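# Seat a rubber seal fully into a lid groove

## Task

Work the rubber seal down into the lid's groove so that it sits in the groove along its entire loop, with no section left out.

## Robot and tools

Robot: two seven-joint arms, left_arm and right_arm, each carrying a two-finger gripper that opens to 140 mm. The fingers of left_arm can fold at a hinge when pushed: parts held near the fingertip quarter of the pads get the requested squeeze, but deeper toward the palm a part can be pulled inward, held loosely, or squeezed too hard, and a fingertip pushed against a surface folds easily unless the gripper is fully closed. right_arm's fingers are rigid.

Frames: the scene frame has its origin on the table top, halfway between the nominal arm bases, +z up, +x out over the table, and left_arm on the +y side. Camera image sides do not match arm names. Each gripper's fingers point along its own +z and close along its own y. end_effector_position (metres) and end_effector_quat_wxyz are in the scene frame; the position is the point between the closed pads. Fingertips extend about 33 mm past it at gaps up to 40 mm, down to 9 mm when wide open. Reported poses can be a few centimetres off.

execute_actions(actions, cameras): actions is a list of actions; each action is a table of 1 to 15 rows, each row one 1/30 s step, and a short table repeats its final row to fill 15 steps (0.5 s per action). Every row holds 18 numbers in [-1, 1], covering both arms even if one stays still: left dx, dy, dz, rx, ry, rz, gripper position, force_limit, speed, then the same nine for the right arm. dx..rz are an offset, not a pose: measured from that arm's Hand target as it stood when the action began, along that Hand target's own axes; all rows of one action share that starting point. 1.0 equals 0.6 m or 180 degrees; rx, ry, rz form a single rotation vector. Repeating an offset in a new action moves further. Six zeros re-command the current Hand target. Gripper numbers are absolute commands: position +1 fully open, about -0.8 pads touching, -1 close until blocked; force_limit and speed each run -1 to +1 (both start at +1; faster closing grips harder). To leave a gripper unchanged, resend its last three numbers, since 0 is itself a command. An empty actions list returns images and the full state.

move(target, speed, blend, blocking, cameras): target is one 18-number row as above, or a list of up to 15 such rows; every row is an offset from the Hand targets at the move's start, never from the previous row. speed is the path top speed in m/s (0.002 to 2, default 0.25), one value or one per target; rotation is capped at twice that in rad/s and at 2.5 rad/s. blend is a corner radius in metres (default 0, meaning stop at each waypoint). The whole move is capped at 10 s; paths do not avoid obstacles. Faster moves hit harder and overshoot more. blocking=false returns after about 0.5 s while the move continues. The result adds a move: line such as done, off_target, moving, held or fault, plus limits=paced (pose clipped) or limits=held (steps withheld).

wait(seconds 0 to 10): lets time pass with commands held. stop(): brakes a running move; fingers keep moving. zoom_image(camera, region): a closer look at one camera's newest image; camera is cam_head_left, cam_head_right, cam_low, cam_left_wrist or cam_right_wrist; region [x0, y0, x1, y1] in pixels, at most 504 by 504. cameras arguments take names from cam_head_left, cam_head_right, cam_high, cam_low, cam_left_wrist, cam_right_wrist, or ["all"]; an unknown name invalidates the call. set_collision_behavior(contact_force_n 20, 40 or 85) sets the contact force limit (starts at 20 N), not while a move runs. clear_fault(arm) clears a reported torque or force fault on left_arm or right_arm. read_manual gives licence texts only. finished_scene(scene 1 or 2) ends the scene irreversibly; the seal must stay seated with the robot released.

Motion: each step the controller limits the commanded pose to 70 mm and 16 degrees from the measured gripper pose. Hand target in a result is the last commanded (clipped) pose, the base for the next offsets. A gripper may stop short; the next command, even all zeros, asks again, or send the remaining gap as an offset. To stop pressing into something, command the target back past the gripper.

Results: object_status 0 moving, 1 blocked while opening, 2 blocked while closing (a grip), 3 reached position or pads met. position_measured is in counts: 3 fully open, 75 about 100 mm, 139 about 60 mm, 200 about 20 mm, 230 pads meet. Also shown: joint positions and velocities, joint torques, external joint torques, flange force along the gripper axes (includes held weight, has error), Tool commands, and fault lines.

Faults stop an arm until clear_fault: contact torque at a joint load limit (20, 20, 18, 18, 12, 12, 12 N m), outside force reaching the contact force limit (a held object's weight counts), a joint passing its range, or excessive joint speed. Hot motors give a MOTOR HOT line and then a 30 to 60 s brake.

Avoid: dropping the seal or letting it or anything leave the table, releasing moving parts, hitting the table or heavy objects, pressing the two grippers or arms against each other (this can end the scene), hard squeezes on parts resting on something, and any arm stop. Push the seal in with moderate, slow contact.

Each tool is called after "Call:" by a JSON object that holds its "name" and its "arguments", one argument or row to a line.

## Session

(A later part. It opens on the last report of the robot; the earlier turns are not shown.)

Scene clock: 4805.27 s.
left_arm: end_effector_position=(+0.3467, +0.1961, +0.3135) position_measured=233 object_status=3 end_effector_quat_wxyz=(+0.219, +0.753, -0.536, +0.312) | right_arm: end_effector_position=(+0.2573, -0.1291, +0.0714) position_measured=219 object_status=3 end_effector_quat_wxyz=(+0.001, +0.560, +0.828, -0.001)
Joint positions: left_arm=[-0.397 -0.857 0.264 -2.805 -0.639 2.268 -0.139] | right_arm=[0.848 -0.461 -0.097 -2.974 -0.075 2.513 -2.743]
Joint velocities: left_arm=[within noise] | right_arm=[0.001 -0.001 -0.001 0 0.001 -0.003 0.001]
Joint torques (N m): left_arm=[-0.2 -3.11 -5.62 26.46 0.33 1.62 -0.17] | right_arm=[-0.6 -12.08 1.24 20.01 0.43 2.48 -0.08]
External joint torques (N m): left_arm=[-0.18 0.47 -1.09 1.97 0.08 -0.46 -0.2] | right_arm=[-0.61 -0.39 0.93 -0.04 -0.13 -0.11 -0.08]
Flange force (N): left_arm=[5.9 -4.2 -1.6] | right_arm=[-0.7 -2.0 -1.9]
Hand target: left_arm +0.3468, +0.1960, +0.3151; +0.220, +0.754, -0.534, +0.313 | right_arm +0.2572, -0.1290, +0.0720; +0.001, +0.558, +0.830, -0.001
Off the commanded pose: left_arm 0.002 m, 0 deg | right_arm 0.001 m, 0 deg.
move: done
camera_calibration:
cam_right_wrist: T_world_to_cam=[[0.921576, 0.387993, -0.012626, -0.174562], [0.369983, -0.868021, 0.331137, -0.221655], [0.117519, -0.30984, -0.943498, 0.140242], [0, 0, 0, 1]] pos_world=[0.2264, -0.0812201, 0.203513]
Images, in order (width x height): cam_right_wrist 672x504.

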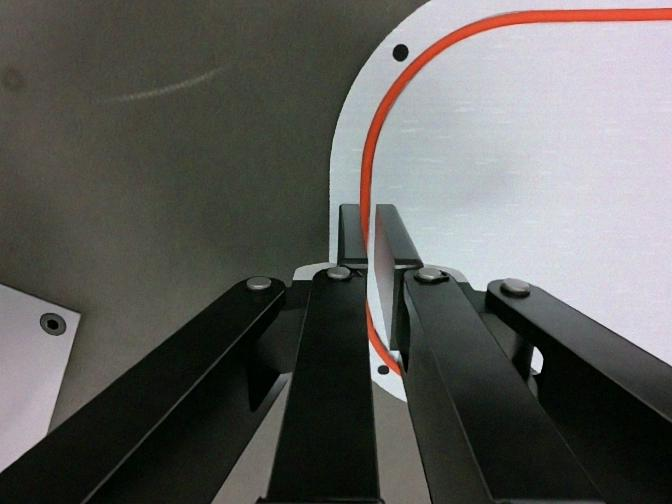

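Call:
{"name": "move", "arguments": {
  "target": [
    [0,0,0,0,0,0,-1,-1,0,0,0.0017,0,0,0,0,-1,-1,-1],
    [0,0,0,0,0,0,-1,-1,0,0,0.0017,0.0325,0,0,0,-1,-1,-1],
    [0,0,0,0,0,0,-1,-1,0,0,0.0017,0.0417,0,0,0,-1,-1,-1],
    [0,0,0,0,0,0,-1,-1,0,0,0.0017,0.0267,0,0,0,-1,-1,-1],
    [0,0,0,0,0,0,-1,-1,0,0.0233,0.0005,0.0325,0,0,0,-1,-1,-1],
    [0,0,0,0,0,0,-1,-1,0,0.0233,0.0025,0.0417,0,0,0,-1,-1,-1],
    [0,0,0,0,0,0,-1,-1,0,0.0233,0.0017,0.0367,0,0,0,-1,-1,-1],
    [0,0,0,0,0,0,-1,-1,0,0.0233,0.0017,0.0267,0,0,0,-1,-1,-1],
    [0,0,0,0,0,0,-1,-1,0,0.047,0.0015,0.0325,0,0,0.0411,-1,-1,-1],
    [0,0,0,0,0,0,-1,-1,0,0.0465,0.0038,0.0417,0,0,0.0411,-1,-1,-1],
    [0,0,0,0,0,0,-1,-1,0,0.0467,0.0025,0.0367,0,0,0.0411,-1,-1,-1],
    [0,0,0,0,0,0,-1,-1,0,0.0467,0.0025,0.0267,0,0,0.0411,-1,-1,-1]
  ],
  "speed": [0.05,0.06,0.015,0.04,0.05,0.015,0.015,0.04,0.15,0.015,0.015,0.04],
  "cameras": ["cam_right_wrist"]
}}

Call:
{"name": "zoom_image", "arguments": {
  "camera": "cam_right_wrist",
  "region": [310, 20, 510, 220]
}}

Scene clock: 4836.43 s.
left_arm: end_effector_position=(+0.3467, +0.1961, +0.3135) position_measured=233 object_status=3 end_effector_quat_wxyz=(+0.219, +0.753, -0.536, +0.312) | right_arm: end_effector_position=(+0.2482, -0.1026, +0.0554) position_measured=230 object_status=3 end_effector_quat_wxyz=(+0.002, +0.608, +0.794, -0.001)
Joint positions: left_arm=[-0.397 -0.857 0.264 -2.805 -0.639 2.268 -0.139] | right_arm=[0.849 -0.359 0.002 -2.949 -0.006 2.589 -2.592]
Joint velocities: left_arm=[within noise] | right_arm=[-0.001 0.001 -0.002 -0.001 0 -0.005 0]
Joint torques (N m): left_arm=[-0.17 -3.08 -5.62 26.46 0.32 1.63 -0.19] | right_arm=[-0.56 -14.67 0.31 18.83 0.49 2.3 0.28]
External joint torques (N m): left_arm=[-0.19 0.58 -1.13 1.8 0.07 -0.47 -0.21] | right_arm=[-0.55 -0.53 0.72 -0.23 -0.02 -0.3 0.28]
Flange force (N): left_arm=[5.7 -4.1 -1.3] | right_arm=[-0.6 -2.7 -3.0]
Hand target: left_arm +0.3468, +0.1960, +0.3151; +0.220, +0.754, -0.534, +0.313 | right_arm +0.2481, -0.1026, +0.0559; +0.001, +0.610, +0.792, -0.001
Off the commanded pose: left_arm 0.002 m, 0 deg | right_arm 0.001 m, 0 deg.
move: done
camera_calibration:
cam_right_wrist: T_world_to_cam=[[0.960707, 0.277346, -0.0110011, -0.197874], [0.265053, -0.904917, 0.332976, -0.167725], [0.0823944, -0.322808, -0.942871, 0.141731], [0, 0, 0, 1]] pos_world=[0.222877, -0.0511454, 0.187305]
Images, in order (width x height): cam_right_wrist 672x504.

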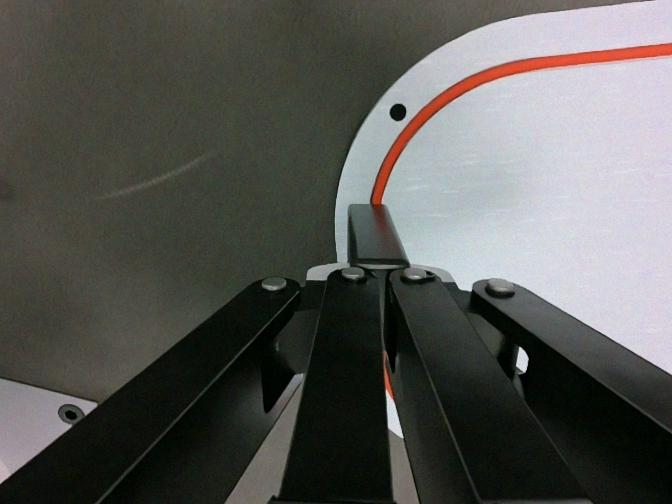

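Scaled by 2.520 from the camera's 672x504 image, which has a finer 960x720 frame.

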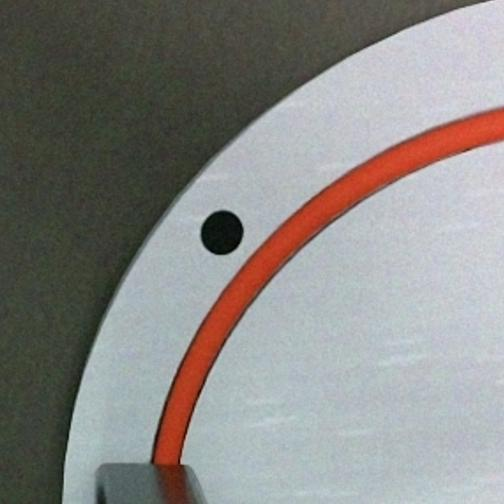

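Call:
{"name": "move", "arguments": {
  "target": [
    [0,0,0,0,0,0,-1,-1,0,0,0,-0.08,0,0,0,-1,-1,-1],
    [0,0,0,0,0,0,-1,-1,0,-0.1513,0.0567,-0.1068,0,0,0.709,-0.45,-1,-1]
  ],
  "speed": [0.08,0.35],
  "cameras": ["cam_right_wrist", "cam_left_wrist"]
}}

Call:
{"name": "zoom_image", "arguments": {
  "camera": "cam_left_wrist",
  "region": [290, 70, 550, 250]
}}

Call:
{"name": "zoom_image", "arguments": {
  "camera": "cam_right_wrist",
  "region": [220, 30, 480, 290]
}}

Scene clock: 4892.60 s.
left_arm: end_effector_position=(+0.3467, +0.1961, +0.3135) position_measured=233 object_status=3 end_effector_quat_wxyz=(+0.219, +0.753, -0.536, +0.312) | right_arm: end_effector_position=(+0.3040, -0.1822, +0.1197) position_measured=186 object_status=0 end_effector_quat_wxyz=(+0.002, +0.981, -0.196, +0.001)
Joint positions: left_arm=[-0.397 -0.857 0.264 -2.805 -0.639 2.268 -0.139] | right_arm=[-0.105 -0.72 0.732 -2.873 0.574 2.208 -1.098]
Joint torques (N m): left_arm=[-0.18 -3.09 -5.6 26.46 0.33 1.62 -0.21] | right_arm=[-0.59 -2.84 -8.89 20.85 0.55 2.56 0.27]
External joint torques (N m): left_arm=[-0.22 0.51 -1.13 1.9 0.08 -0.47 -0.23] | right_arm=[-0.56 0.03 0.63 0.29 -0.12 -0.11 0.27]
Flange force (N): left_arm=[5.9 -4.0 -1.4] | right_arm=[1.7 -2.8 0.3]
Hand target: left_arm +0.3468, +0.1960, +0.3151; +0.220, +0.754, -0.534, +0.313 | right_arm +0.3040, -0.1815, +0.1202; +0.001, +0.980, -0.198, +0.001
Off the commanded pose: left_arm 0.002 m, 0 deg | right_arm 0.001 m, 0 deg.
move: done
camera_calibration:
cam_left_wrist: T_world_to_cam=[[-0.950502, -0.310452, -0.0128965, 0.403181], [-0.276864, 0.865045, -0.418382, 0.0591512], [0.141044, -0.394102, -0.90818, 0.457817], [0, 0, 0, 1]] pos_world=[0.335029, 0.254427, 0.445728]
cam_right_wrist: T_world_to_cam=[[-0.368041, -0.929779, -0.00748115, -0.0450839], [-0.879525, 0.345516, 0.327193, 0.300479], [-0.301632, 0.127, -0.944928, 0.371009], [0, 0, 0, 1]] pos_world=[0.359594, -0.192856, 0.251925]
Images, in order (width x height): cam_left_wrist 672x504, cam_right_wrist 672x504.

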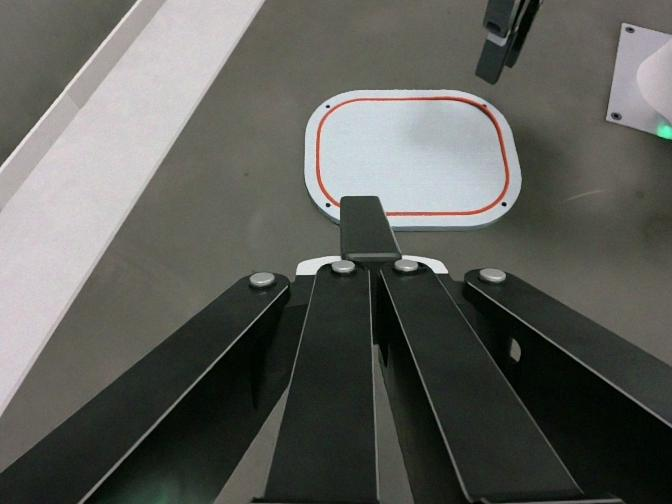

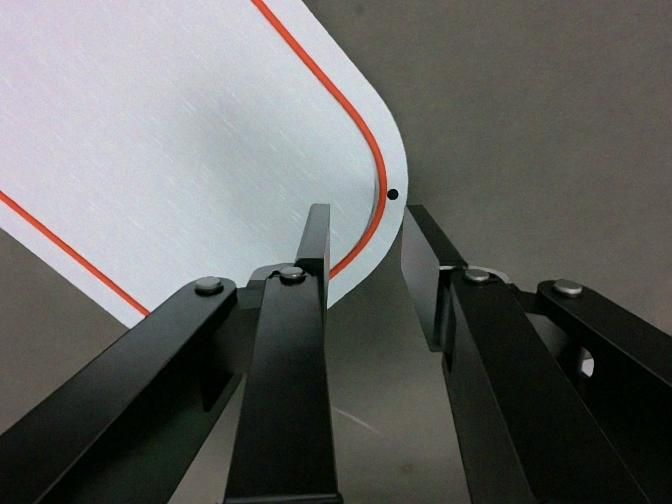

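Scaled by 1.938 from the camera's 672x504 image, which has a finer 960x720 frame.

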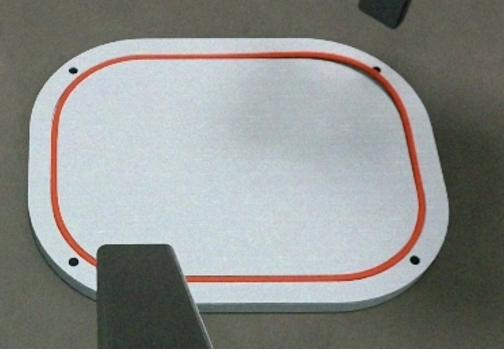

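Scaled by 1.938 from the camera's 672x504 image, which has a finer 960x720 frame.

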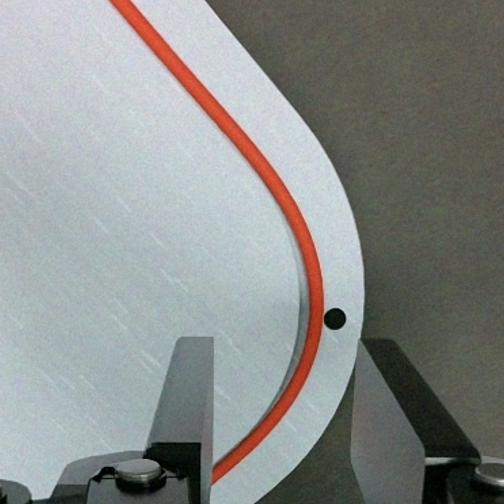

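Call:
{"name": "move", "arguments": {
  "target": [0,0,0,0,0,0,-1,-1,0,0.0093,0.0194,0.0803,0,0,0,-0.5,-1,-1],
  "speed": 0.08,
  "cameras": ["cam_right_wrist"]
}}

Call:
{"name": "zoom_image", "arguments": {
  "camera": "cam_right_wrist",
  "region": [240, 80, 440, 280]
}}

Scene clock: 4949.23 s.
left_arm: end_effector_position=(+0.3467, +0.1961, +0.3135) position_measured=233 object_status=3 end_effector_quat_wxyz=(+0.219, +0.753, -0.536, +0.312) | right_arm: end_effector_position=(+0.3045, -0.1944, +0.0725) position_measured=192 object_status=3 end_effector_quat_wxyz=(+0.002, +0.980, -0.200, +0.000)
Joint positions: left_arm=[-0.397 -0.857 0.264 -2.805 -0.639 2.268 -0.139] | right_arm=[-0.134 -0.583 0.79 -2.935 0.611 2.4 -1.122]
Joint velocities: left_arm=[within noise] | right_arm=[0.001 0 0.001 0.001 0 0.005 -0.002]
Joint torques (N m): left_arm=[-0.15 -3.09 -5.65 26.45 0.33 1.62 -0.17] | right_arm=[-0.64 -4.08 -7.56 18.53 0.44 2.9 -0.15]
External joint torques (N m): left_arm=[-0.18 0.43 -1.19 1.96 0.08 -0.47 -0.19] | right_arm=[-0.62 0.7 0.33 -0.28 -0.13 0.24 -0.15]
Flange force (N): left_arm=[6.0 -3.8 -1.7] | right_arm=[4.3 -2.3 4.9]
Hand target: left_arm +0.3468, +0.1960, +0.3151; +0.220, +0.754, -0.534, +0.313 | right_arm +0.3047, -0.1945, +0.0721; +0.001, +0.980, -0.198, +0.001
Off the commanded pose: left_arm 0.002 m, 0 deg | right_arm 0.000 m, 0 deg.
move: done
camera_calibration:
cam_right_wrist: T_world_to_cam=[[-0.376263, -0.926476, -0.00821471, -0.0533931], [-0.876228, 0.352947, 0.328105, 0.320941], [-0.301082, 0.130652, -0.944606, 0.32867], [0, 0, 0, 1]] pos_world=[0.360084, -0.205684, 0.204722]
Images, in order (width x height): cam_right_wrist 672x504.

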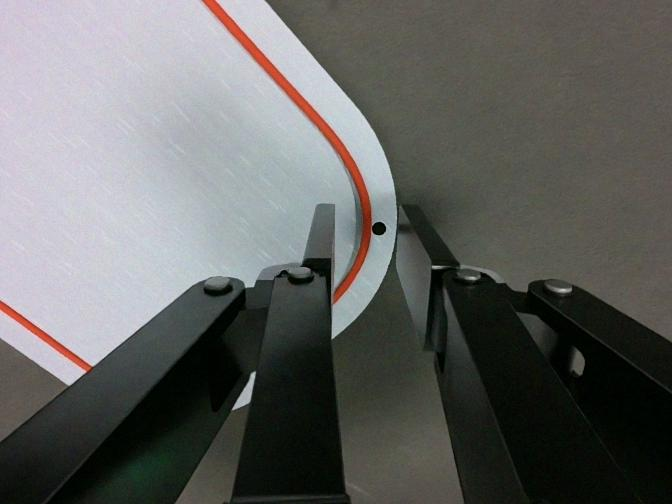

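Scaled by 2.520 from the camera's 672x504 image, which has a finer 960x720 frame.

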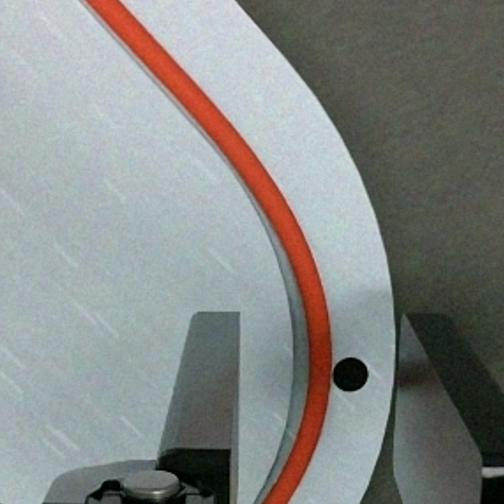

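Call:
{"name": "move", "arguments": {
  "target": [
    [0,0,0,0,0,0,-1,-1,0,0,-0.0018,0.0358,0,0,0,-0.5,-1,-1],
    [0,0,0,0,0,0,-1,-1,0,0,-0.0018,0.0358,0,0,0,-1,-1,-1]
  ],
  "speed": [0.04,0.02],
  "cameras": ["cam_right_wrist"]
}}

Call:
{"name": "zoom_image", "arguments": {
  "camera": "cam_right_wrist",
  "region": [240, 70, 400, 230]
}}

Scene clock: 4962.07 s.
left_arm: end_effector_position=(+0.3467, +0.1961, +0.3135) position_measured=233 object_status=3 end_effector_quat_wxyz=(+0.219, +0.753, -0.536, +0.312) | right_arm: end_effector_position=(+0.3052, -0.1933, +0.0511) position_measured=226 object_status=2 end_effector_quat_wxyz=(+0.002, +0.980, -0.197, +0.001)
Joint positions: left_arm=[-0.397 -0.857 0.264 -2.805 -0.639 2.268 -0.139] | right_arm=[-0.155 -0.492 0.831 -2.945 0.618 2.503 -1.123]
Joint torques (N m): left_arm=[-0.18 -3.1 -5.6 26.44 0.31 1.63 -0.17] | right_arm=[-0.52 -5.26 -6.23 17.4 0.38 2.88 0.1]
External joint torques (N m): left_arm=[-0.2 0.55 -1.12 1.83 0.07 -0.46 -0.19] | right_arm=[-0.52 0.73 0.71 -0.35 -0.12 0.23 0.1]
Flange force (N): left_arm=[5.7 -4.1 -1.3] | right_arm=[3.6 -3.6 6.6]
Hand target: left_arm +0.3468, +0.1960, +0.3151; +0.220, +0.754, -0.534, +0.313 | right_arm +0.3051, -0.1936, +0.0506; +0.001, +0.980, -0.198, +0.001
Off the commanded pose: left_arm 0.002 m, 0 deg | right_arm 0.001 m, 0 deg.
move: done
camera_calibration:
cam_right_wrist: T_world_to_cam=[[-0.370369, -0.928844, -0.00866056, -0.0545129], [-0.878714, 0.347327, 0.327454, 0.327916], [-0.301146, 0.128889, -0.944827, 0.308283], [0, 0, 0, 1]] pos_world=[0.360792, -0.204262, 0.183425]
Images, in order (width x height): cam_right_wrist 672x504.

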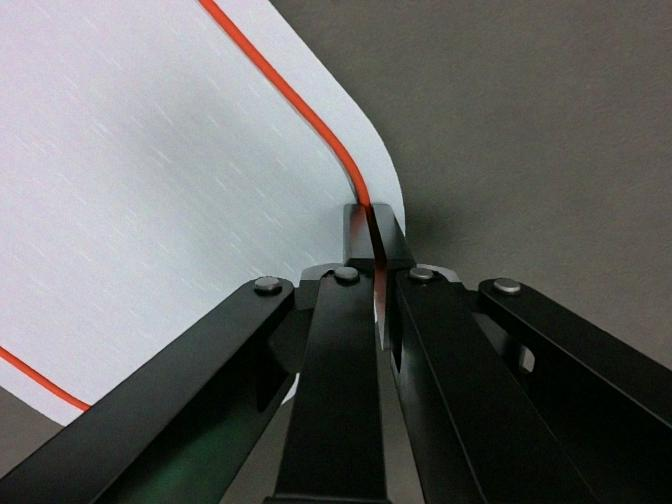

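Scaled by 3.150 from the camera's 672x504 image, which has a finer 960x720 frame.

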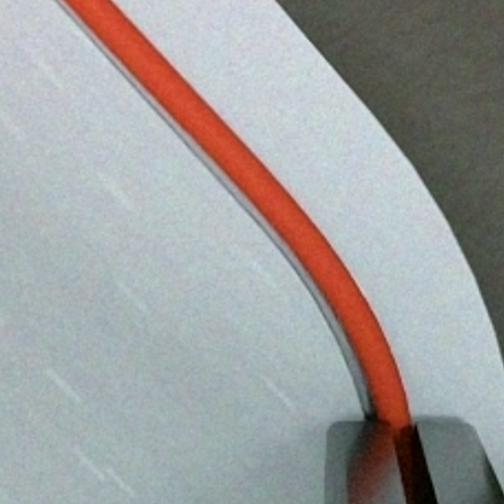

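Call:
{"name": "move", "arguments": {
  "target": [
    [0,0,0,0,0,0,-1,-1,0,0,0,-0.002,0,0,0,-1,-1,-1],
    [0,0,0,0,0,0,-1,-1,0,0,-0.0025,-0.002,0,0,0,-1,-1,-1],
    [0,0,0,0,0,0,-1,-1,0,0,-0.0025,0.001,0,0,0,-1,-1,-1]
  ],
  "speed": [0.02,0.01,0.02],
  "cameras": ["cam_right_wrist"]
}}

Call:
{"name": "zoom_image", "arguments": {
  "camera": "cam_right_wrist",
  "region": [280, 110, 400, 230]
}}

Scene clock: 4977.63 s.
left_arm: end_effector_position=(+0.3467, +0.1961, +0.3135) position_measured=233 object_status=3 end_effector_quat_wxyz=(+0.219, +0.753, -0.536, +0.312) | right_arm: end_effector_position=(+0.3051, -0.1925, +0.0501) position_measured=226 object_status=2 end_effector_quat_wxyz=(+0.002, +0.981, -0.196, +0.000)
Joint positions: left_arm=[-0.397 -0.857 0.264 -2.805 -0.639 2.268 -0.139] | right_arm=[-0.157 -0.486 0.835 -2.944 0.618 2.506 -1.123]
Joint torques (N m): left_arm=[-0.17 -3.11 -5.66 26.49 0.33 1.62 -0.21] | right_arm=[-0.95 -5.19 -5.94 17.53 0.4 2.9 0.27]
External joint torques (N m): left_arm=[-0.15 0.44 -1.13 1.98 0.08 -0.45 -0.23] | right_arm=[-0.91 0.85 1.02 -0.18 -0.11 0.24 0.27]
Flange force (N): left_arm=[6.0 -4.0 -1.7] | right_arm=[5.4 -5.9 8.4]
Hand target: left_arm +0.3468, +0.1960, +0.3151; +0.220, +0.754, -0.534, +0.313 | right_arm +0.3057, -0.1922, +0.0500; +0.001, +0.980, -0.198, +0.001
Off the commanded pose: left_arm 0.002 m, 0 deg | right_arm 0.001 m, 0 deg.
move: done
camera_calibration:
cam_right_wrist: T_world_to_cam=[[-0.368547, -0.929574, -0.00804486, -0.0545622], [-0.878935, 0.345626, 0.328657, 0.327564], [-0.30273, 0.128196, -0.944415, 0.307508], [0, 0, 0, 1]] pos_world=[0.360891, -0.203356, 0.18232]
Images, in order (width x height): cam_right_wrist 672x504.

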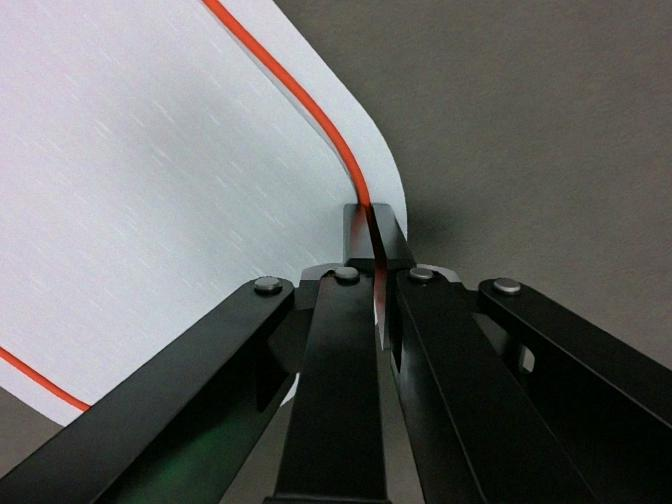

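Scaled by 4.200 from the camera's 672x504 image, which has a finer 960x720 frame.

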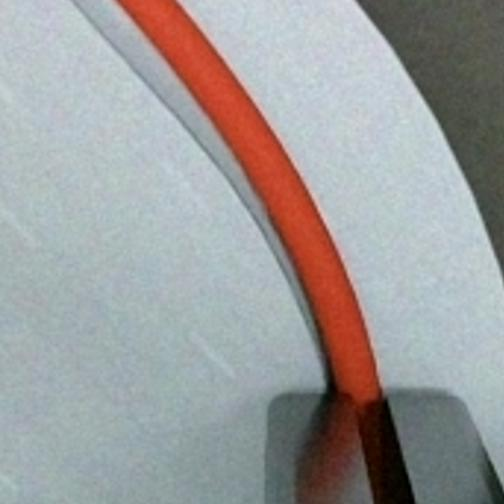

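Call:
{"name": "move", "arguments": {
  "target": [
    [0,0,0,0,0,0,-1,-1,0,0,0,0.0055,0,0,0,-1,-1,-1],
    [0,0,0,0,0,0,-1,-1,0,0,0,0.0003,0,0,0,-1,-1,-1],
    [0,0,0,0,0,0,-1,-1,0,0,0,0.0003,0,0,0,-0.72,-1,-1],
    [0,0,0,0,0,0,-1,-1,0,0,0,-0.0367,0,0,0,-0.72,-1,-1]
  ],
  "speed": [0.01,0.01,0.02,0.03],
  "cameras": ["cam_right_wrist"]
}}

Call:
{"name": "zoom_image", "arguments": {
  "camera": "cam_right_wrist",
  "region": [250, 60, 420, 230]
}}

Scene clock: 4992.07 s.
left_arm: end_effector_position=(+0.3467, +0.1961, +0.3135) position_measured=233 object_status=3 end_effector_quat_wxyz=(+0.219, +0.753, -0.536, +0.312) | right_arm: end_effector_position=(+0.3059, -0.1924, +0.0715) position_measured=219 object_status=3 end_effector_quat_wxyz=(+0.001, +0.980, -0.199, +0.001)
Joint positions: left_arm=[-0.397 -0.857 0.264 -2.805 -0.639 2.268 -0.139] | right_arm=[-0.137 -0.573 0.795 -2.931 0.614 2.408 -1.123]
Joint velocities: left_arm=[within noise] | right_arm=[0 0.001 0.001 0.001 0 -0.004 0]
Joint torques (N m): left_arm=[-0.21 -3.1 -5.63 26.42 0.33 1.62 -0.21] | right_arm=[-0.59 -5.36 -7.11 18.95 0.4 2.5 0.06]
External joint torques (N m): left_arm=[-0.17 0.43 -1.1 1.88 0.08 -0.46 -0.23] | right_arm=[-0.54 -0.43 0.76 0.26 -0.17 -0.16 0.06]
Flange force (N): left_arm=[5.8 -3.7 -1.7] | right_arm=[1.0 -1.8 -0.7]
Hand target: left_arm +0.3468, +0.1960, +0.3151; +0.220, +0.754, -0.534, +0.313 | right_arm +0.3057, -0.1922, +0.0720; +0.001, +0.980, -0.198, +0.001
Off the commanded pose: left_arm 0.002 m, 0 deg | right_arm 0.001 m, 0 deg.
move: done
camera_calibration:
cam_right_wrist: T_world_to_cam=[[-0.374952, -0.926981, -0.0108046, -0.0513196], [-0.877069, 0.35094, 0.328011, 0.321565], [-0.300268, 0.132465, -0.944612, 0.328024], [0, 0, 0, 1]] pos_world=[0.361288, -0.203874, 0.203824]
Images, in order (width x height): cam_right_wrist 672x504.

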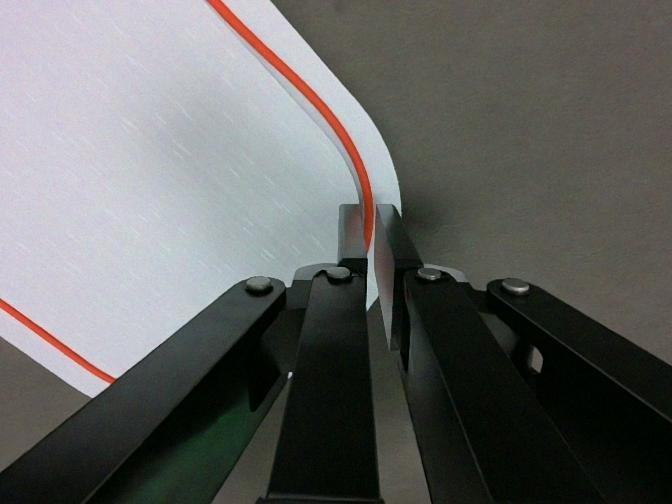

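Scaled by 2.965 from the camera's 672x504 image, which has a finer 960x720 frame.

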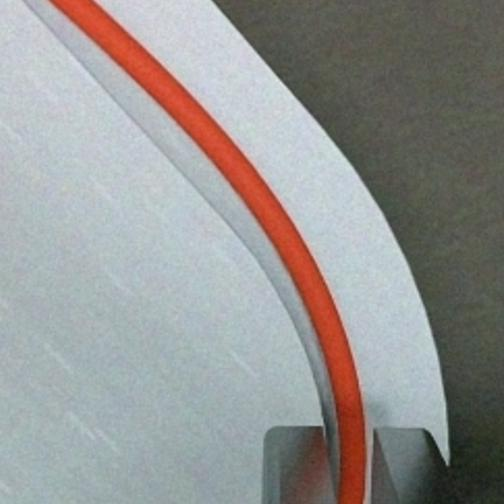

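Call:
{"name": "wait", "arguments": {
  "seconds": 0.1,
  "cameras": ["cam_left_wrist", "cam_high"]
}}

Call:
{"name": "zoom_image", "arguments": {
  "camera": "cam_left_wrist",
  "region": [410, 80, 530, 200]
}}

Call:
{"name": "zoom_image", "arguments": {
  "camera": "cam_left_wrist",
  "region": [300, 80, 420, 200]
}}

Scene clock: 5006.47 s.
left_arm: end_effector_position=(+0.3467, +0.1961, +0.3135) position_measured=233 object_status=3 end_effector_quat_wxyz=(+0.219, +0.753, -0.536, +0.312) | right_arm: end_effector_position=(+0.3056, -0.1924, +0.0714) position_measured=219 object_status=3 end_effector_quat_wxyz=(+0.001, +0.980, -0.199, +0.000)
Joint positions: left_arm=[-0.397 -0.857 0.264 -2.805 -0.639 2.268 -0.139] | right_arm=[-0.137 -0.573 0.795 -2.931 0.614 2.407 -1.123]
Joint torques (N m): left_arm=[-0.15 -3.09 -5.64 26.47 0.33 1.61 -0.15] | right_arm=[-0.6 -5.36 -7.12 18.9 0.4 2.49 0.11]
External joint torques (N m): left_arm=[-0.16 0.44 -1.16 1.99 0.08 -0.47 -0.17] | right_arm=[-0.65 -0.37 0.67 0.07 -0.16 -0.18 0.11]
Flange force (N): left_arm=[5.9 -4.0 -1.7] | right_arm=[1.1 -1.5 -0.5]
Hand target: left_arm +0.3468, +0.1960, +0.3151; +0.220, +0.754, -0.534, +0.313 | right_arm +0.3057, -0.1922, +0.0720; +0.001, +0.980, -0.198, +0.001
Tool commands: left_gripper/position=-1.0 left_gripper/force_limit=-1.0 left_gripper/speed=+0.0 right_gripper/position=-0.72 right_gripper/force_limit=-1.0 right_gripper/speed=-1.0
Off the commanded pose: left_arm 0.002 m, 0 deg | right_arm 0.001 m, 0 deg.
wait: 0.10 s; at rest from the start
camera_calibration:
cam_left_wrist: T_world_to_cam=[[-0.950502, -0.310452, -0.0128965, 0.403181], [-0.276864, 0.865045, -0.418382, 0.0591512], [0.141044, -0.394102, -0.90818, 0.457817], [0, 0, 0, 1]] pos_world=[0.335029, 0.254427, 0.445728]
Images, in order (width x height): cam_high 672x504, cam_left_wrist 672x504.

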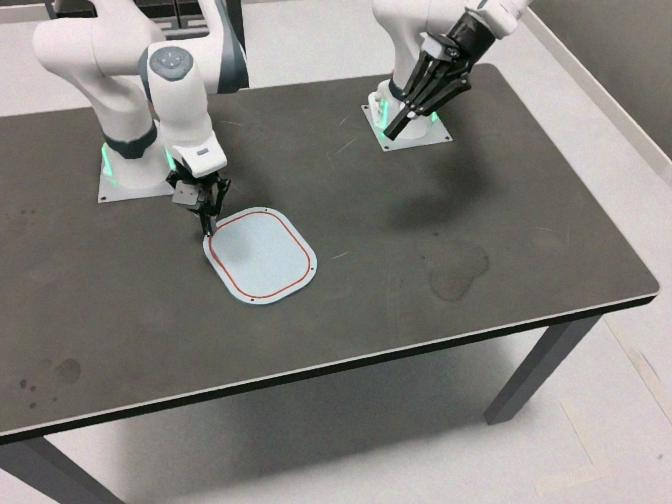

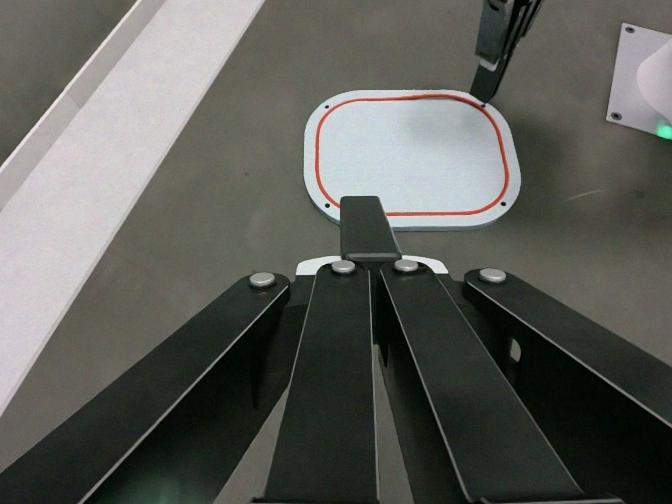

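Scaled by 4.200 from the camera's 672x504 image, which has a finer 960x720 frame.

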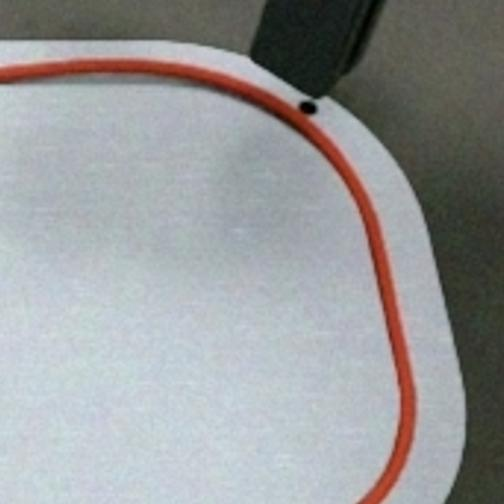

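Scaled by 4.200 from the camera's 672x504 image, which has a finer 960x720 frame.

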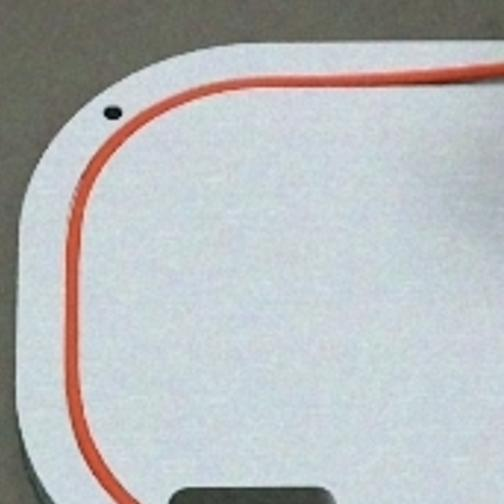

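Call:
{"name": "move", "arguments": {
  "target": [
    [0,0,0,0,0,0,-1,-1,0,0,0,0,0,0,0,-1,-1,-1],
    [0,0,0,0,0,0,-1,-1,0,-0.0518,-0.0097,0.0325,0,0,0.1667,-1,-1,-1],
    [0,0,0,0,0,0,-1,-1,0,-0.0507,-0.0133,0.0417,0,0,0.1667,-1,-1,-1],
    [0,0,0,0,0,0,-1,-1,0,-0.0513,-0.0123,0.0367,0,0,0.1667,-1,-1,-1],
    [0,0,0,0,0,0,-1,-1,0,-0.0513,-0.0123,0.0267,0,0,0.1667,-1,-1,-1],
    [0,0,0,0,0,0,-1,-1,0,-0.032,-0.0009,0.0325,0,0,0.1,-1,-1,-1],
    [0,0,0,0,0,0,-1,-1,0,-0.0317,-0.0047,0.0417,0,0,0.1,-1,-1,-1],
    [0,0,0,0,0,0,-1,-1,0,-0.032,-0.0035,0.0367,0,0,0.1,-1,-1,-1],
    [0,0,0,0,0,0,-1,-1,0,-0.032,-0.0035,0.0267,0,0,0.1,-1,-1,-1],
    [0,0,0,0,0,0,-1,-1,0,-0.0108,0.0036,0.0325,0,0,0.0333,-1,-1,-1],
    [0,0,0,0,0,0,-1,-1,0,-0.0113,-0.0001,0.0417,0,0,0.0333,-1,-1,-1],
    [0,0,0,0,0,0,-1,-1,0,-0.0114,0.001,0.0367,0,0,0.0333,-1,-1,-1],
    [0,0,0,0,0,0,-1,-1,0,-0.0114,0.001,0.0267,0,0,0.0333,-1,-1,-1]
  ],
  "speed": [0.05,0.2,0.015,0.015,0.04,0.15,0.015,0.015,0.04,0.15,0.015,0.015,0.04],
  "cameras": ["cam_right_wrist"]
}}

Call:
{"name": "zoom_image", "arguments": {
  "camera": "cam_right_wrist",
  "region": [250, 50, 420, 220]
}}

Scene clock: 5069.63 s.
left_arm: end_effector_position=(+0.3467, +0.1961, +0.3135) position_measured=233 object_status=3 end_effector_quat_wxyz=(+0.219, +0.753, -0.536, +0.312) | right_arm: end_effector_position=(+0.2995, -0.1902, +0.0555) position_measured=230 object_status=3 end_effector_quat_wxyz=(+0.000, +0.968, -0.253, +0.001)
Joint positions: left_arm=[-0.397 -0.857 0.264 -2.805 -0.639 2.268 -0.139] | right_arm=[-0.184 -0.558 0.892 -2.947 0.697 2.448 -1.048]
Joint velocities: left_arm=[within noise] | right_arm=[0 0 0 0 -0.001 -0.005 -0.001]
Joint torques (N m): left_arm=[-0.16 -3.08 -5.65 26.47 0.32 1.63 -0.19] | right_arm=[-0.22 -4.4 -7.81 17.49 0.13 2.5 -0.12]
External joint torques (N m): left_arm=[-0.18 0.43 -1.16 1.98 0.07 -0.45 -0.21] | right_arm=[-0.26 -0.36 0.3 -0.17 -0.4 -0.17 -0.12]
Flange force (N): left_arm=[6.0 -3.9 -1.6] | right_arm=[0.5 0.2 -1.5]
Hand target: left_arm +0.3468, +0.1960, +0.3151; +0.220, +0.754, -0.534, +0.313 | right_arm +0.2992, -0.1901, +0.0560; +0.001, +0.968, -0.249, +0.001
Off the commanded pose: left_arm 0.002 m, 0 deg | right_arm 0.001 m, 0 deg.
move: done
camera_calibration:
cam_right_wrist: T_world_to_cam=[[-0.474196, -0.880345, -0.0114307, -0.0133068], [-0.833552, 0.444736, 0.32772, 0.325342], [-0.283423, 0.164932, -0.944706, 0.311841], [0, 0, 0, 1]] pos_world=[0.353262, -0.207838, 0.187825]
Images, in order (width x height): cam_right_wrist 672x504.

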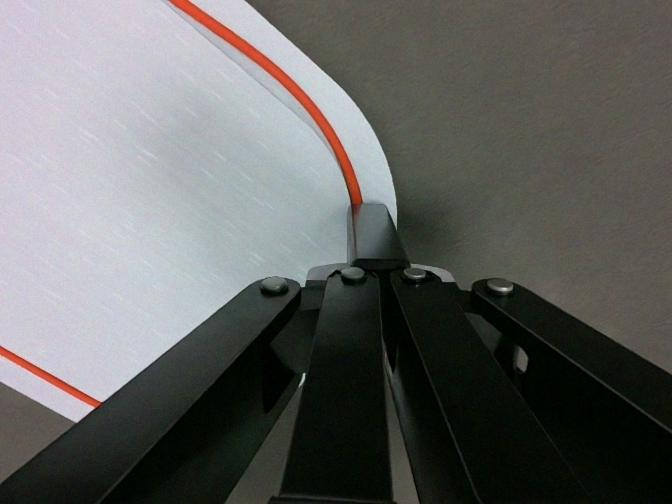

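Scaled by 2.965 from the camera's 672x504 image, which has a finer 960x720 frame.

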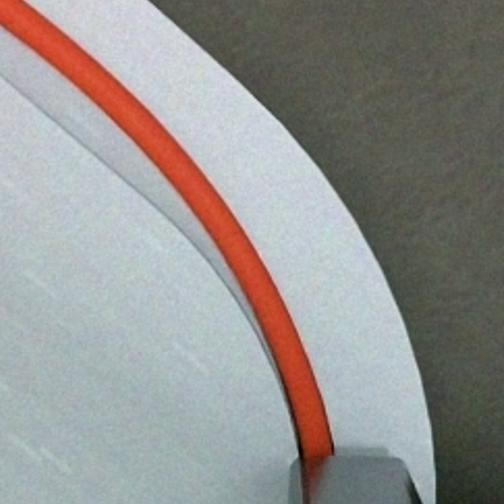

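Call:
{"name": "move", "arguments": {
  "target": [
    [0,0,0,0,0,0,-1,-1,0,0.0214,-0.0063,-0.0,0,0,-0.0667,-1,-1,-1],
    [0,0,0,0,0,0,-1,-1,0,0.0214,-0.0063,0.0058,0,0,-0.0667,-1,-1,-1],
    [0,0,0,0,0,0,-1,-1,0,0.0201,-0.0087,0.015,0,0,-0.0667,-1,-1,-1],
    [0,0,0,0,0,0,-1,-1,0,0.0202,-0.008,0.01,0,0,-0.0667,-1,-1,-1],
    [0,0,0,0,0,0,-1,-1,0,0.0202,-0.008,0.0,0,0,-0.0667,-1,-1,-1],
    [0,0,0,0,0,0,-1,-1,0,0.0419,-0.0129,0.0058,0,0,-0.1333,-1,-1,-1],
    [0,0,0,0,0,0,-1,-1,0,0.04,-0.0153,0.015,0,0,-0.1333,-1,-1,-1],
    [0,0,0,0,0,0,-1,-1,0,0.0403,-0.0144,0.01,0,0,-0.1333,-1,-1,-1],
    [0,0,0,0,0,0,-1,-1,0,0.0403,-0.0144,0.0,0,0,-0.1333,-1,-1,-1]
  ],
  "speed": [0.15,0.03,0.015,0.015,0.04,0.15,0.015,0.015,0.04],
  "cameras": ["cam_right_wrist"]
}}

Call:
{"name": "zoom_image", "arguments": {
  "camera": "cam_right_wrist",
  "region": [230, 30, 420, 220]
}}

Scene clock: 5100.73 s.
left_arm: end_effector_position=(+0.3467, +0.1961, +0.3135) position_measured=233 object_status=3 end_effector_quat_wxyz=(+0.219, +0.753, -0.536, +0.312) | right_arm: end_effector_position=(+0.3248, -0.1946, +0.0556) position_measured=230 object_status=3 end_effector_quat_wxyz=(+0.001, +0.999, -0.045, +0.001)
Joint positions: left_arm=[-0.397 -0.857 0.264 -2.805 -0.639 2.268 -0.139] | right_arm=[-0.15 -0.42 0.755 -2.903 0.501 2.528 -1.384]
Joint velocities: left_arm=[within noise] | right_arm=[0 -0.002 -0.001 0.001 0.001 -0.004 -0.001]
Joint torques (N m): left_arm=[-0.17 -3.09 -5.6 26.49 0.33 1.63 -0.2] | right_arm=[-0.25 -9.04 -5.59 18.3 0.38 2.49 -0.18]
External joint torques (N m): left_arm=[-0.21 0.5 -1.13 1.94 0.08 -0.47 -0.22] | right_arm=[-0.2 -0.52 0.36 -0.14 -0.13 -0.19 -0.18]
Flange force (N): left_arm=[6.0 -4.1 -1.5] | right_arm=[-1.0 0.7 -2.0]
Hand target: left_arm +0.3468, +0.1960, +0.3151; +0.220, +0.754, -0.534, +0.313 | right_arm +0.3245, -0.1942, +0.0560; +0.002, +0.999, -0.042, +0.000
Off the commanded pose: left_arm 0.002 m, 0 deg | right_arm 0.001 m, 0 deg.
move: done
camera_calibration:
cam_right_wrist: T_world_to_cam=[[-0.0737668, -0.997234, -0.00911382, -0.158049], [-0.942345, 0.0667097, 0.327926, 0.310125], [-0.326411, 0.0327784, -0.944659, 0.308007], [0, 0, 0, 1]] pos_world=[0.381123, -0.188396, 0.187823]
Images, in order (width x height): cam_right_wrist 672x504.

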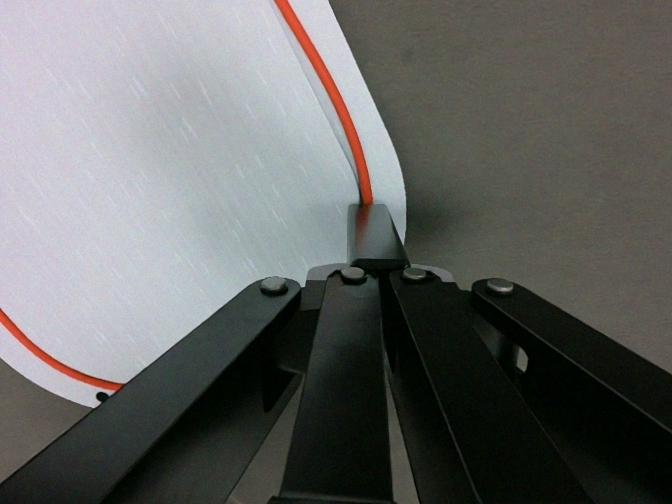

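Scaled by 2.653 from the camera's 672x504 image, which has a finer 960x720 frame.

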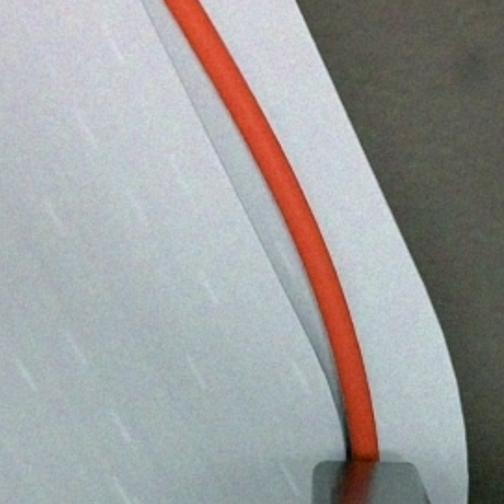

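Call:
{"name": "move", "arguments": {
  "target": [
    [0,0,0,0,0,0,-1,-1,0,0.0322,0.0004,-0.0,0,0,-0.0611,-1,-1,-1],
    [0,0,0,0,0,0,-1,-1,0,0.0322,0.0004,0.0058,0,0,-0.0611,-1,-1,-1],
    [0,0,0,0,0,0,-1,-1,0,0.0308,-0.002,0.015,0,0,-0.0611,-1,-1,-1],
    [0,0,0,0,0,0,-1,-1,0,0.031,-0.0013,0.01,0,0,-0.0611,-1,-1,-1],
    [0,0,0,0,0,0,-1,-1,0,0.031,-0.0013,0.0,0,0,-0.0611,-1,-1,-1],
    [0,0,0,0,0,0,-1,-1,0,0.0511,-0.0052,0.0058,0,0,-0.1222,-1,-1,-1],
    [0,0,0,0,0,0,-1,-1,0,0.0493,-0.0073,0.015,0,0,-0.1222,-1,-1,-1],
    [0,0,0,0,0,0,-1,-1,0,0.0496,-0.0067,0.01,0,0,-0.1222,-1,-1,-1],
    [0,0,0,0,0,0,-1,-1,0,0.0496,-0.0067,0.0,0,0,-0.1222,-1,-1,-1]
  ],
  "speed": [0.15,0.03,0.015,0.015,0.04,0.15,0.015,0.015,0.04],
  "cameras": ["cam_right_wrist", "cam_left_wrist"]
}}

Call:
{"name": "zoom_image", "arguments": {
  "camera": "cam_right_wrist",
  "region": [240, 30, 430, 220]
}}

Call:
{"name": "zoom_image", "arguments": {
  "camera": "cam_left_wrist",
  "region": [400, 70, 540, 210]
}}

Scene clock: 5139.00 s.
left_arm: end_effector_position=(+0.3467, +0.1961, +0.3135) position_measured=233 object_status=3 end_effector_quat_wxyz=(+0.219, +0.753, -0.536, +0.312) | right_arm: end_effector_position=(+0.3548, -0.1933, +0.0555) position_measured=230 object_status=3 end_effector_quat_wxyz=(+0.002, +0.989, +0.147, +0.000)
Joint positions: left_arm=[-0.397 -0.857 0.264 -2.805 -0.639 2.268 -0.139] | right_arm=[-0.119 -0.292 0.641 -2.831 0.315 2.571 -1.676]
Joint velocities: left_arm=[within noise] | right_arm=[-0.001 0 0 0 -0.001 -0.004 0]
Joint torques (N m): left_arm=[-0.2 -3.12 -5.64 26.44 0.32 1.62 -0.19] | right_arm=[-0.28 -13.59 -3.77 18.74 0.56 2.52 -0.17]
External joint torques (N m): left_arm=[-0.21 0.44 -1.14 1.87 0.07 -0.47 -0.21] | right_arm=[-0.22 -0.6 0.27 -0.12 0.07 -0.15 -0.17]
Flange force (N): left_arm=[5.8 -3.8 -1.5] | right_arm=[-2.1 0.3 -2.4]
Hand target: left_arm +0.3468, +0.1960, +0.3151; +0.220, +0.754, -0.534, +0.313 | right_arm +0.3545, -0.1927, +0.0560; +0.002, +0.989, +0.149, +0.000
Off the commanded pose: left_arm 0.002 m, 0 deg | right_arm 0.001 m, 0 deg.
move: done
camera_calibration:
cam_left_wrist: T_world_to_cam=[[-0.950502, -0.310452, -0.0128965, 0.403181], [-0.276864, 0.865045, -0.418382, 0.0591512], [0.141044, -0.394102, -0.90818, 0.457817], [0, 0, 0, 1]] pos_world=[0.335029, 0.254427, 0.445728]
cam_right_wrist: T_world_to_cam=[[0.307343, -0.951571, -0.00729447, -0.281088], [-0.897799, -0.292499, 0.329245, 0.253066], [-0.315433, -0.094642, -0.944216, 0.289223], [0, 0, 0, 1]] pos_world=[0.404823, -0.166081, 0.187718]
Images, in order (width x height): cam_left_wrist 672x504, cam_right_wrist 672x504.

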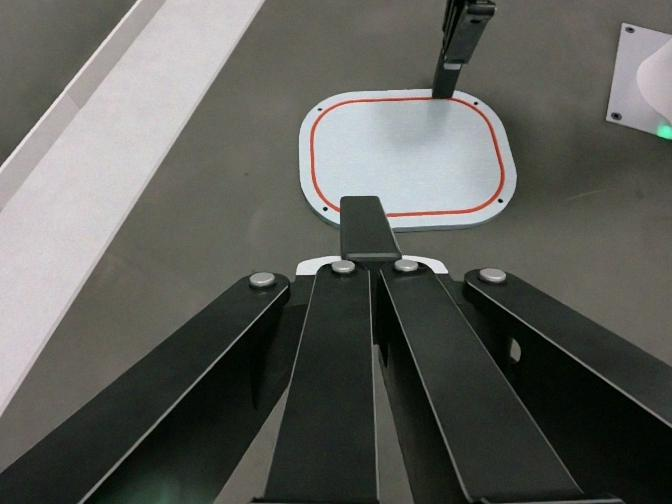

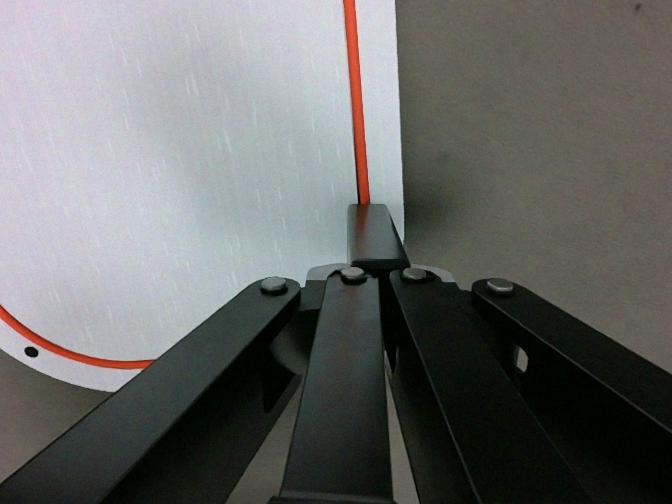

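Scaled by 2.653 from the camera's 672x504 image, which has a finer 960x720 frame.

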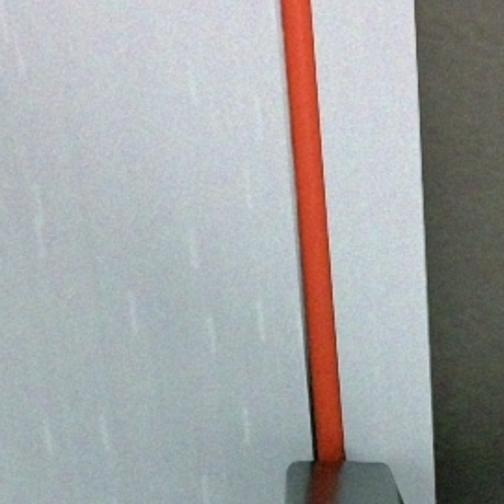

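Scaled by 3.600 from the camera's 672x504 image, which has a finer 960x720 frame.

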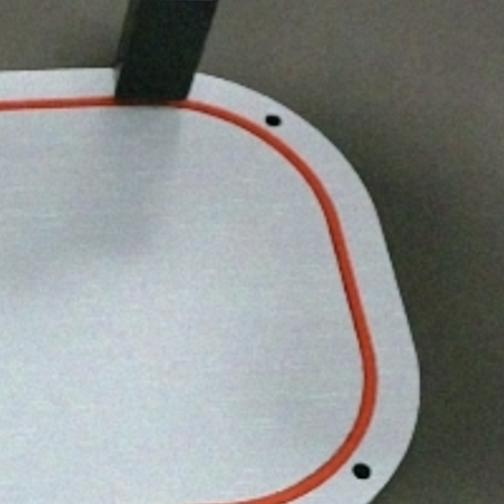

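Call:
{"name": "move", "arguments": {
  "target": [
    [0,0,0,0,0,0,-1,-1,0,0.0217,-0.0014,0.0025,0,0,-0.0322,-1,-1,-1],
    [0,0,0,0,0,0,-1,-1,0,0.0207,-0.0014,0.0142,0,0,-0.0322,-1,-1,-1],
    [0,0,0,0,0,0,-1,-1,0,0.0207,-0.0014,0.0,0,0,-0.0322,-1,-1,-1],
    [0,0,0,0,0,0,-1,-1,0,0.0433,-0.0037,0.0025,0,0,-0.0322,-1,-1,-1],
    [0,0,0,0,0,0,-1,-1,0,0.0423,-0.0036,0.0142,0,0,-0.0322,-1,-1,-1],
    [0,0,0,0,0,0,-1,-1,0,0.0423,-0.0036,0.0,0,0,-0.0322,-1,-1,-1],
    [0,0,0,0,0,0,-1,-1,0,0.065,-0.0058,0.0025,0,0,-0.0322,-1,-1,-1],
    [0,0,0,0,0,0,-1,-1,0,0.064,-0.0057,0.0142,0,0,-0.0322,-1,-1,-1],
    [0,0,0,0,0,0,-1,-1,0,0.064,-0.0057,0.0,0,0,-0.0322,-1,-1,-1],
    [0,0,0,0,0,0,-1,-1,0,0.0867,-0.008,0.0025,0,0,-0.0322,-1,-1,-1],
    [0,0,0,0,0,0,-1,-1,0,0.0857,-0.0079,0.0142,0,0,-0.0322,-1,-1,-1],
    [0,0,0,0,0,0,-1,-1,0,0.0857,-0.0079,0.0,0,0,-0.0322,-1,-1,-1]
  ],
  "speed": [0.08,0.015,0.05,0.08,0.015,0.05,0.08,0.015,0.05,0.08,0.015,0.05],
  "cameras": ["cam_right_wrist", "cam_left_wrist"]
}}

Call:
{"name": "zoom_image", "arguments": {
  "camera": "cam_right_wrist",
  "region": [240, 30, 430, 220]
}}

Call:
{"name": "zoom_image", "arguments": {
  "camera": "cam_left_wrist",
  "region": [400, 80, 540, 220]
}}

Scene clock: 5171.63 s.
left_arm: end_effector_position=(+0.3467, +0.1961, +0.3135) position_measured=233 object_status=3 end_effector_quat_wxyz=(+0.219, +0.753, -0.536, +0.312) | right_arm: end_effector_position=(+0.4026, -0.1734, +0.0555) position_measured=230 object_status=3 end_effector_quat_wxyz=(+0.002, +0.980, +0.197, +0.001)
Joint positions: left_arm=[-0.397 -0.857 0.264 -2.805 -0.639 2.268 -0.139] | right_arm=[-0.204 -0.123 0.678 -2.677 0.136 2.577 -1.655]
Joint velocities: left_arm=[within noise] | right_arm=[0 0 -0.001 0 0.004 -0.003 -0.005]
Joint torques (N m): left_arm=[-0.19 -3.06 -5.66 26.45 0.32 1.63 -0.17] | right_arm=[-0.21 -17.98 -1.73 19.04 0.65 2.56 -0.22]
External joint torques (N m): left_arm=[-0.17 0.47 -1.16 1.9 0.07 -0.46 -0.19] | right_arm=[-0.19 -0.75 0.33 -0.26 0.17 -0.12 -0.22]
Flange force (N): left_arm=[5.8 -3.9 -1.5] | right_arm=[-4.0 0.1 -3.4]
Hand target: left_arm +0.3468, +0.1960, +0.3151; +0.220, +0.754, -0.534, +0.313 | right_arm +0.4022, -0.1731, +0.0560; +0.002, +0.980, +0.199, +0.000
Off the commanded pose: left_arm 0.002 m, 0 deg | right_arm 0.001 m, 0 deg.
move: done
camera_calibration:
cam_left_wrist: T_world_to_cam=[[-0.950502, -0.310452, -0.0128965, 0.403181], [-0.276864, 0.865045, -0.418382, 0.0591512], [0.141044, -0.394102, -0.90818, 0.457817], [0, 0, 0, 1]] pos_world=[0.335029, 0.254427, 0.445728]
cam_right_wrist: T_world_to_cam=[[0.401757, -0.915715, -0.00756231, -0.308553], [-0.863633, -0.381627, 0.329392, 0.272548], [-0.304515, -0.125805, -0.944163, 0.296268], [0, 0, 0, 1]] pos_world=[0.449563, -0.141263, 0.187617]
Images, in order (width x height): cam_left_wrist 672x504, cam_right_wrist 672x504.

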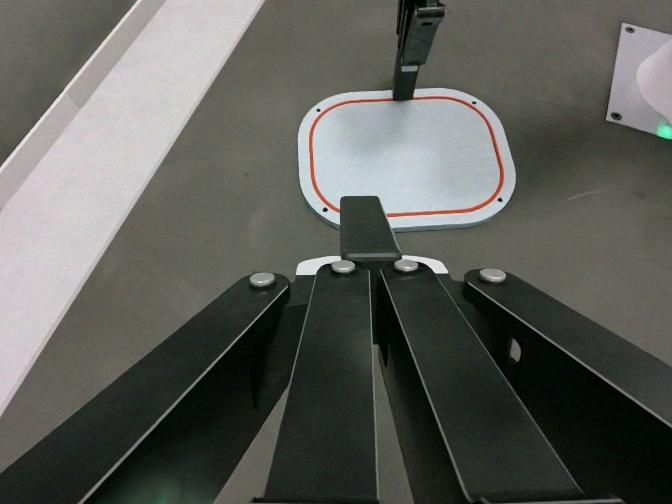

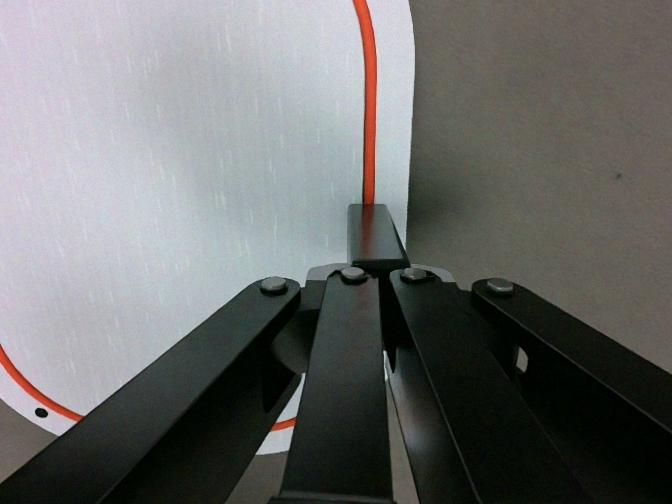

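Scaled by 2.653 from the camera's 672x504 image, which has a finer 960x720 frame.

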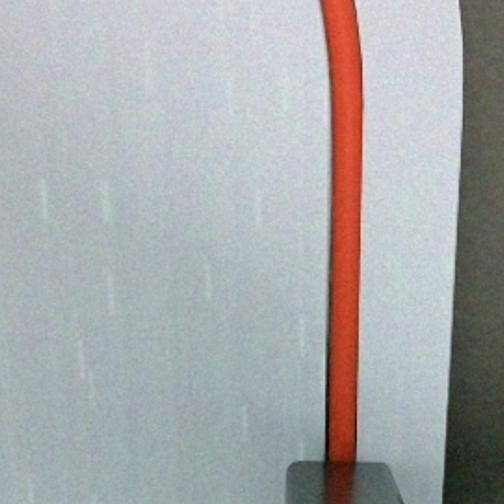

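Scaled by 3.600 from the camera's 672x504 image, which has a finer 960x720 frame.

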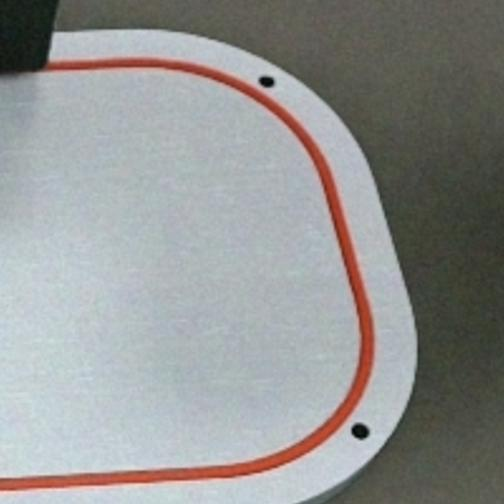

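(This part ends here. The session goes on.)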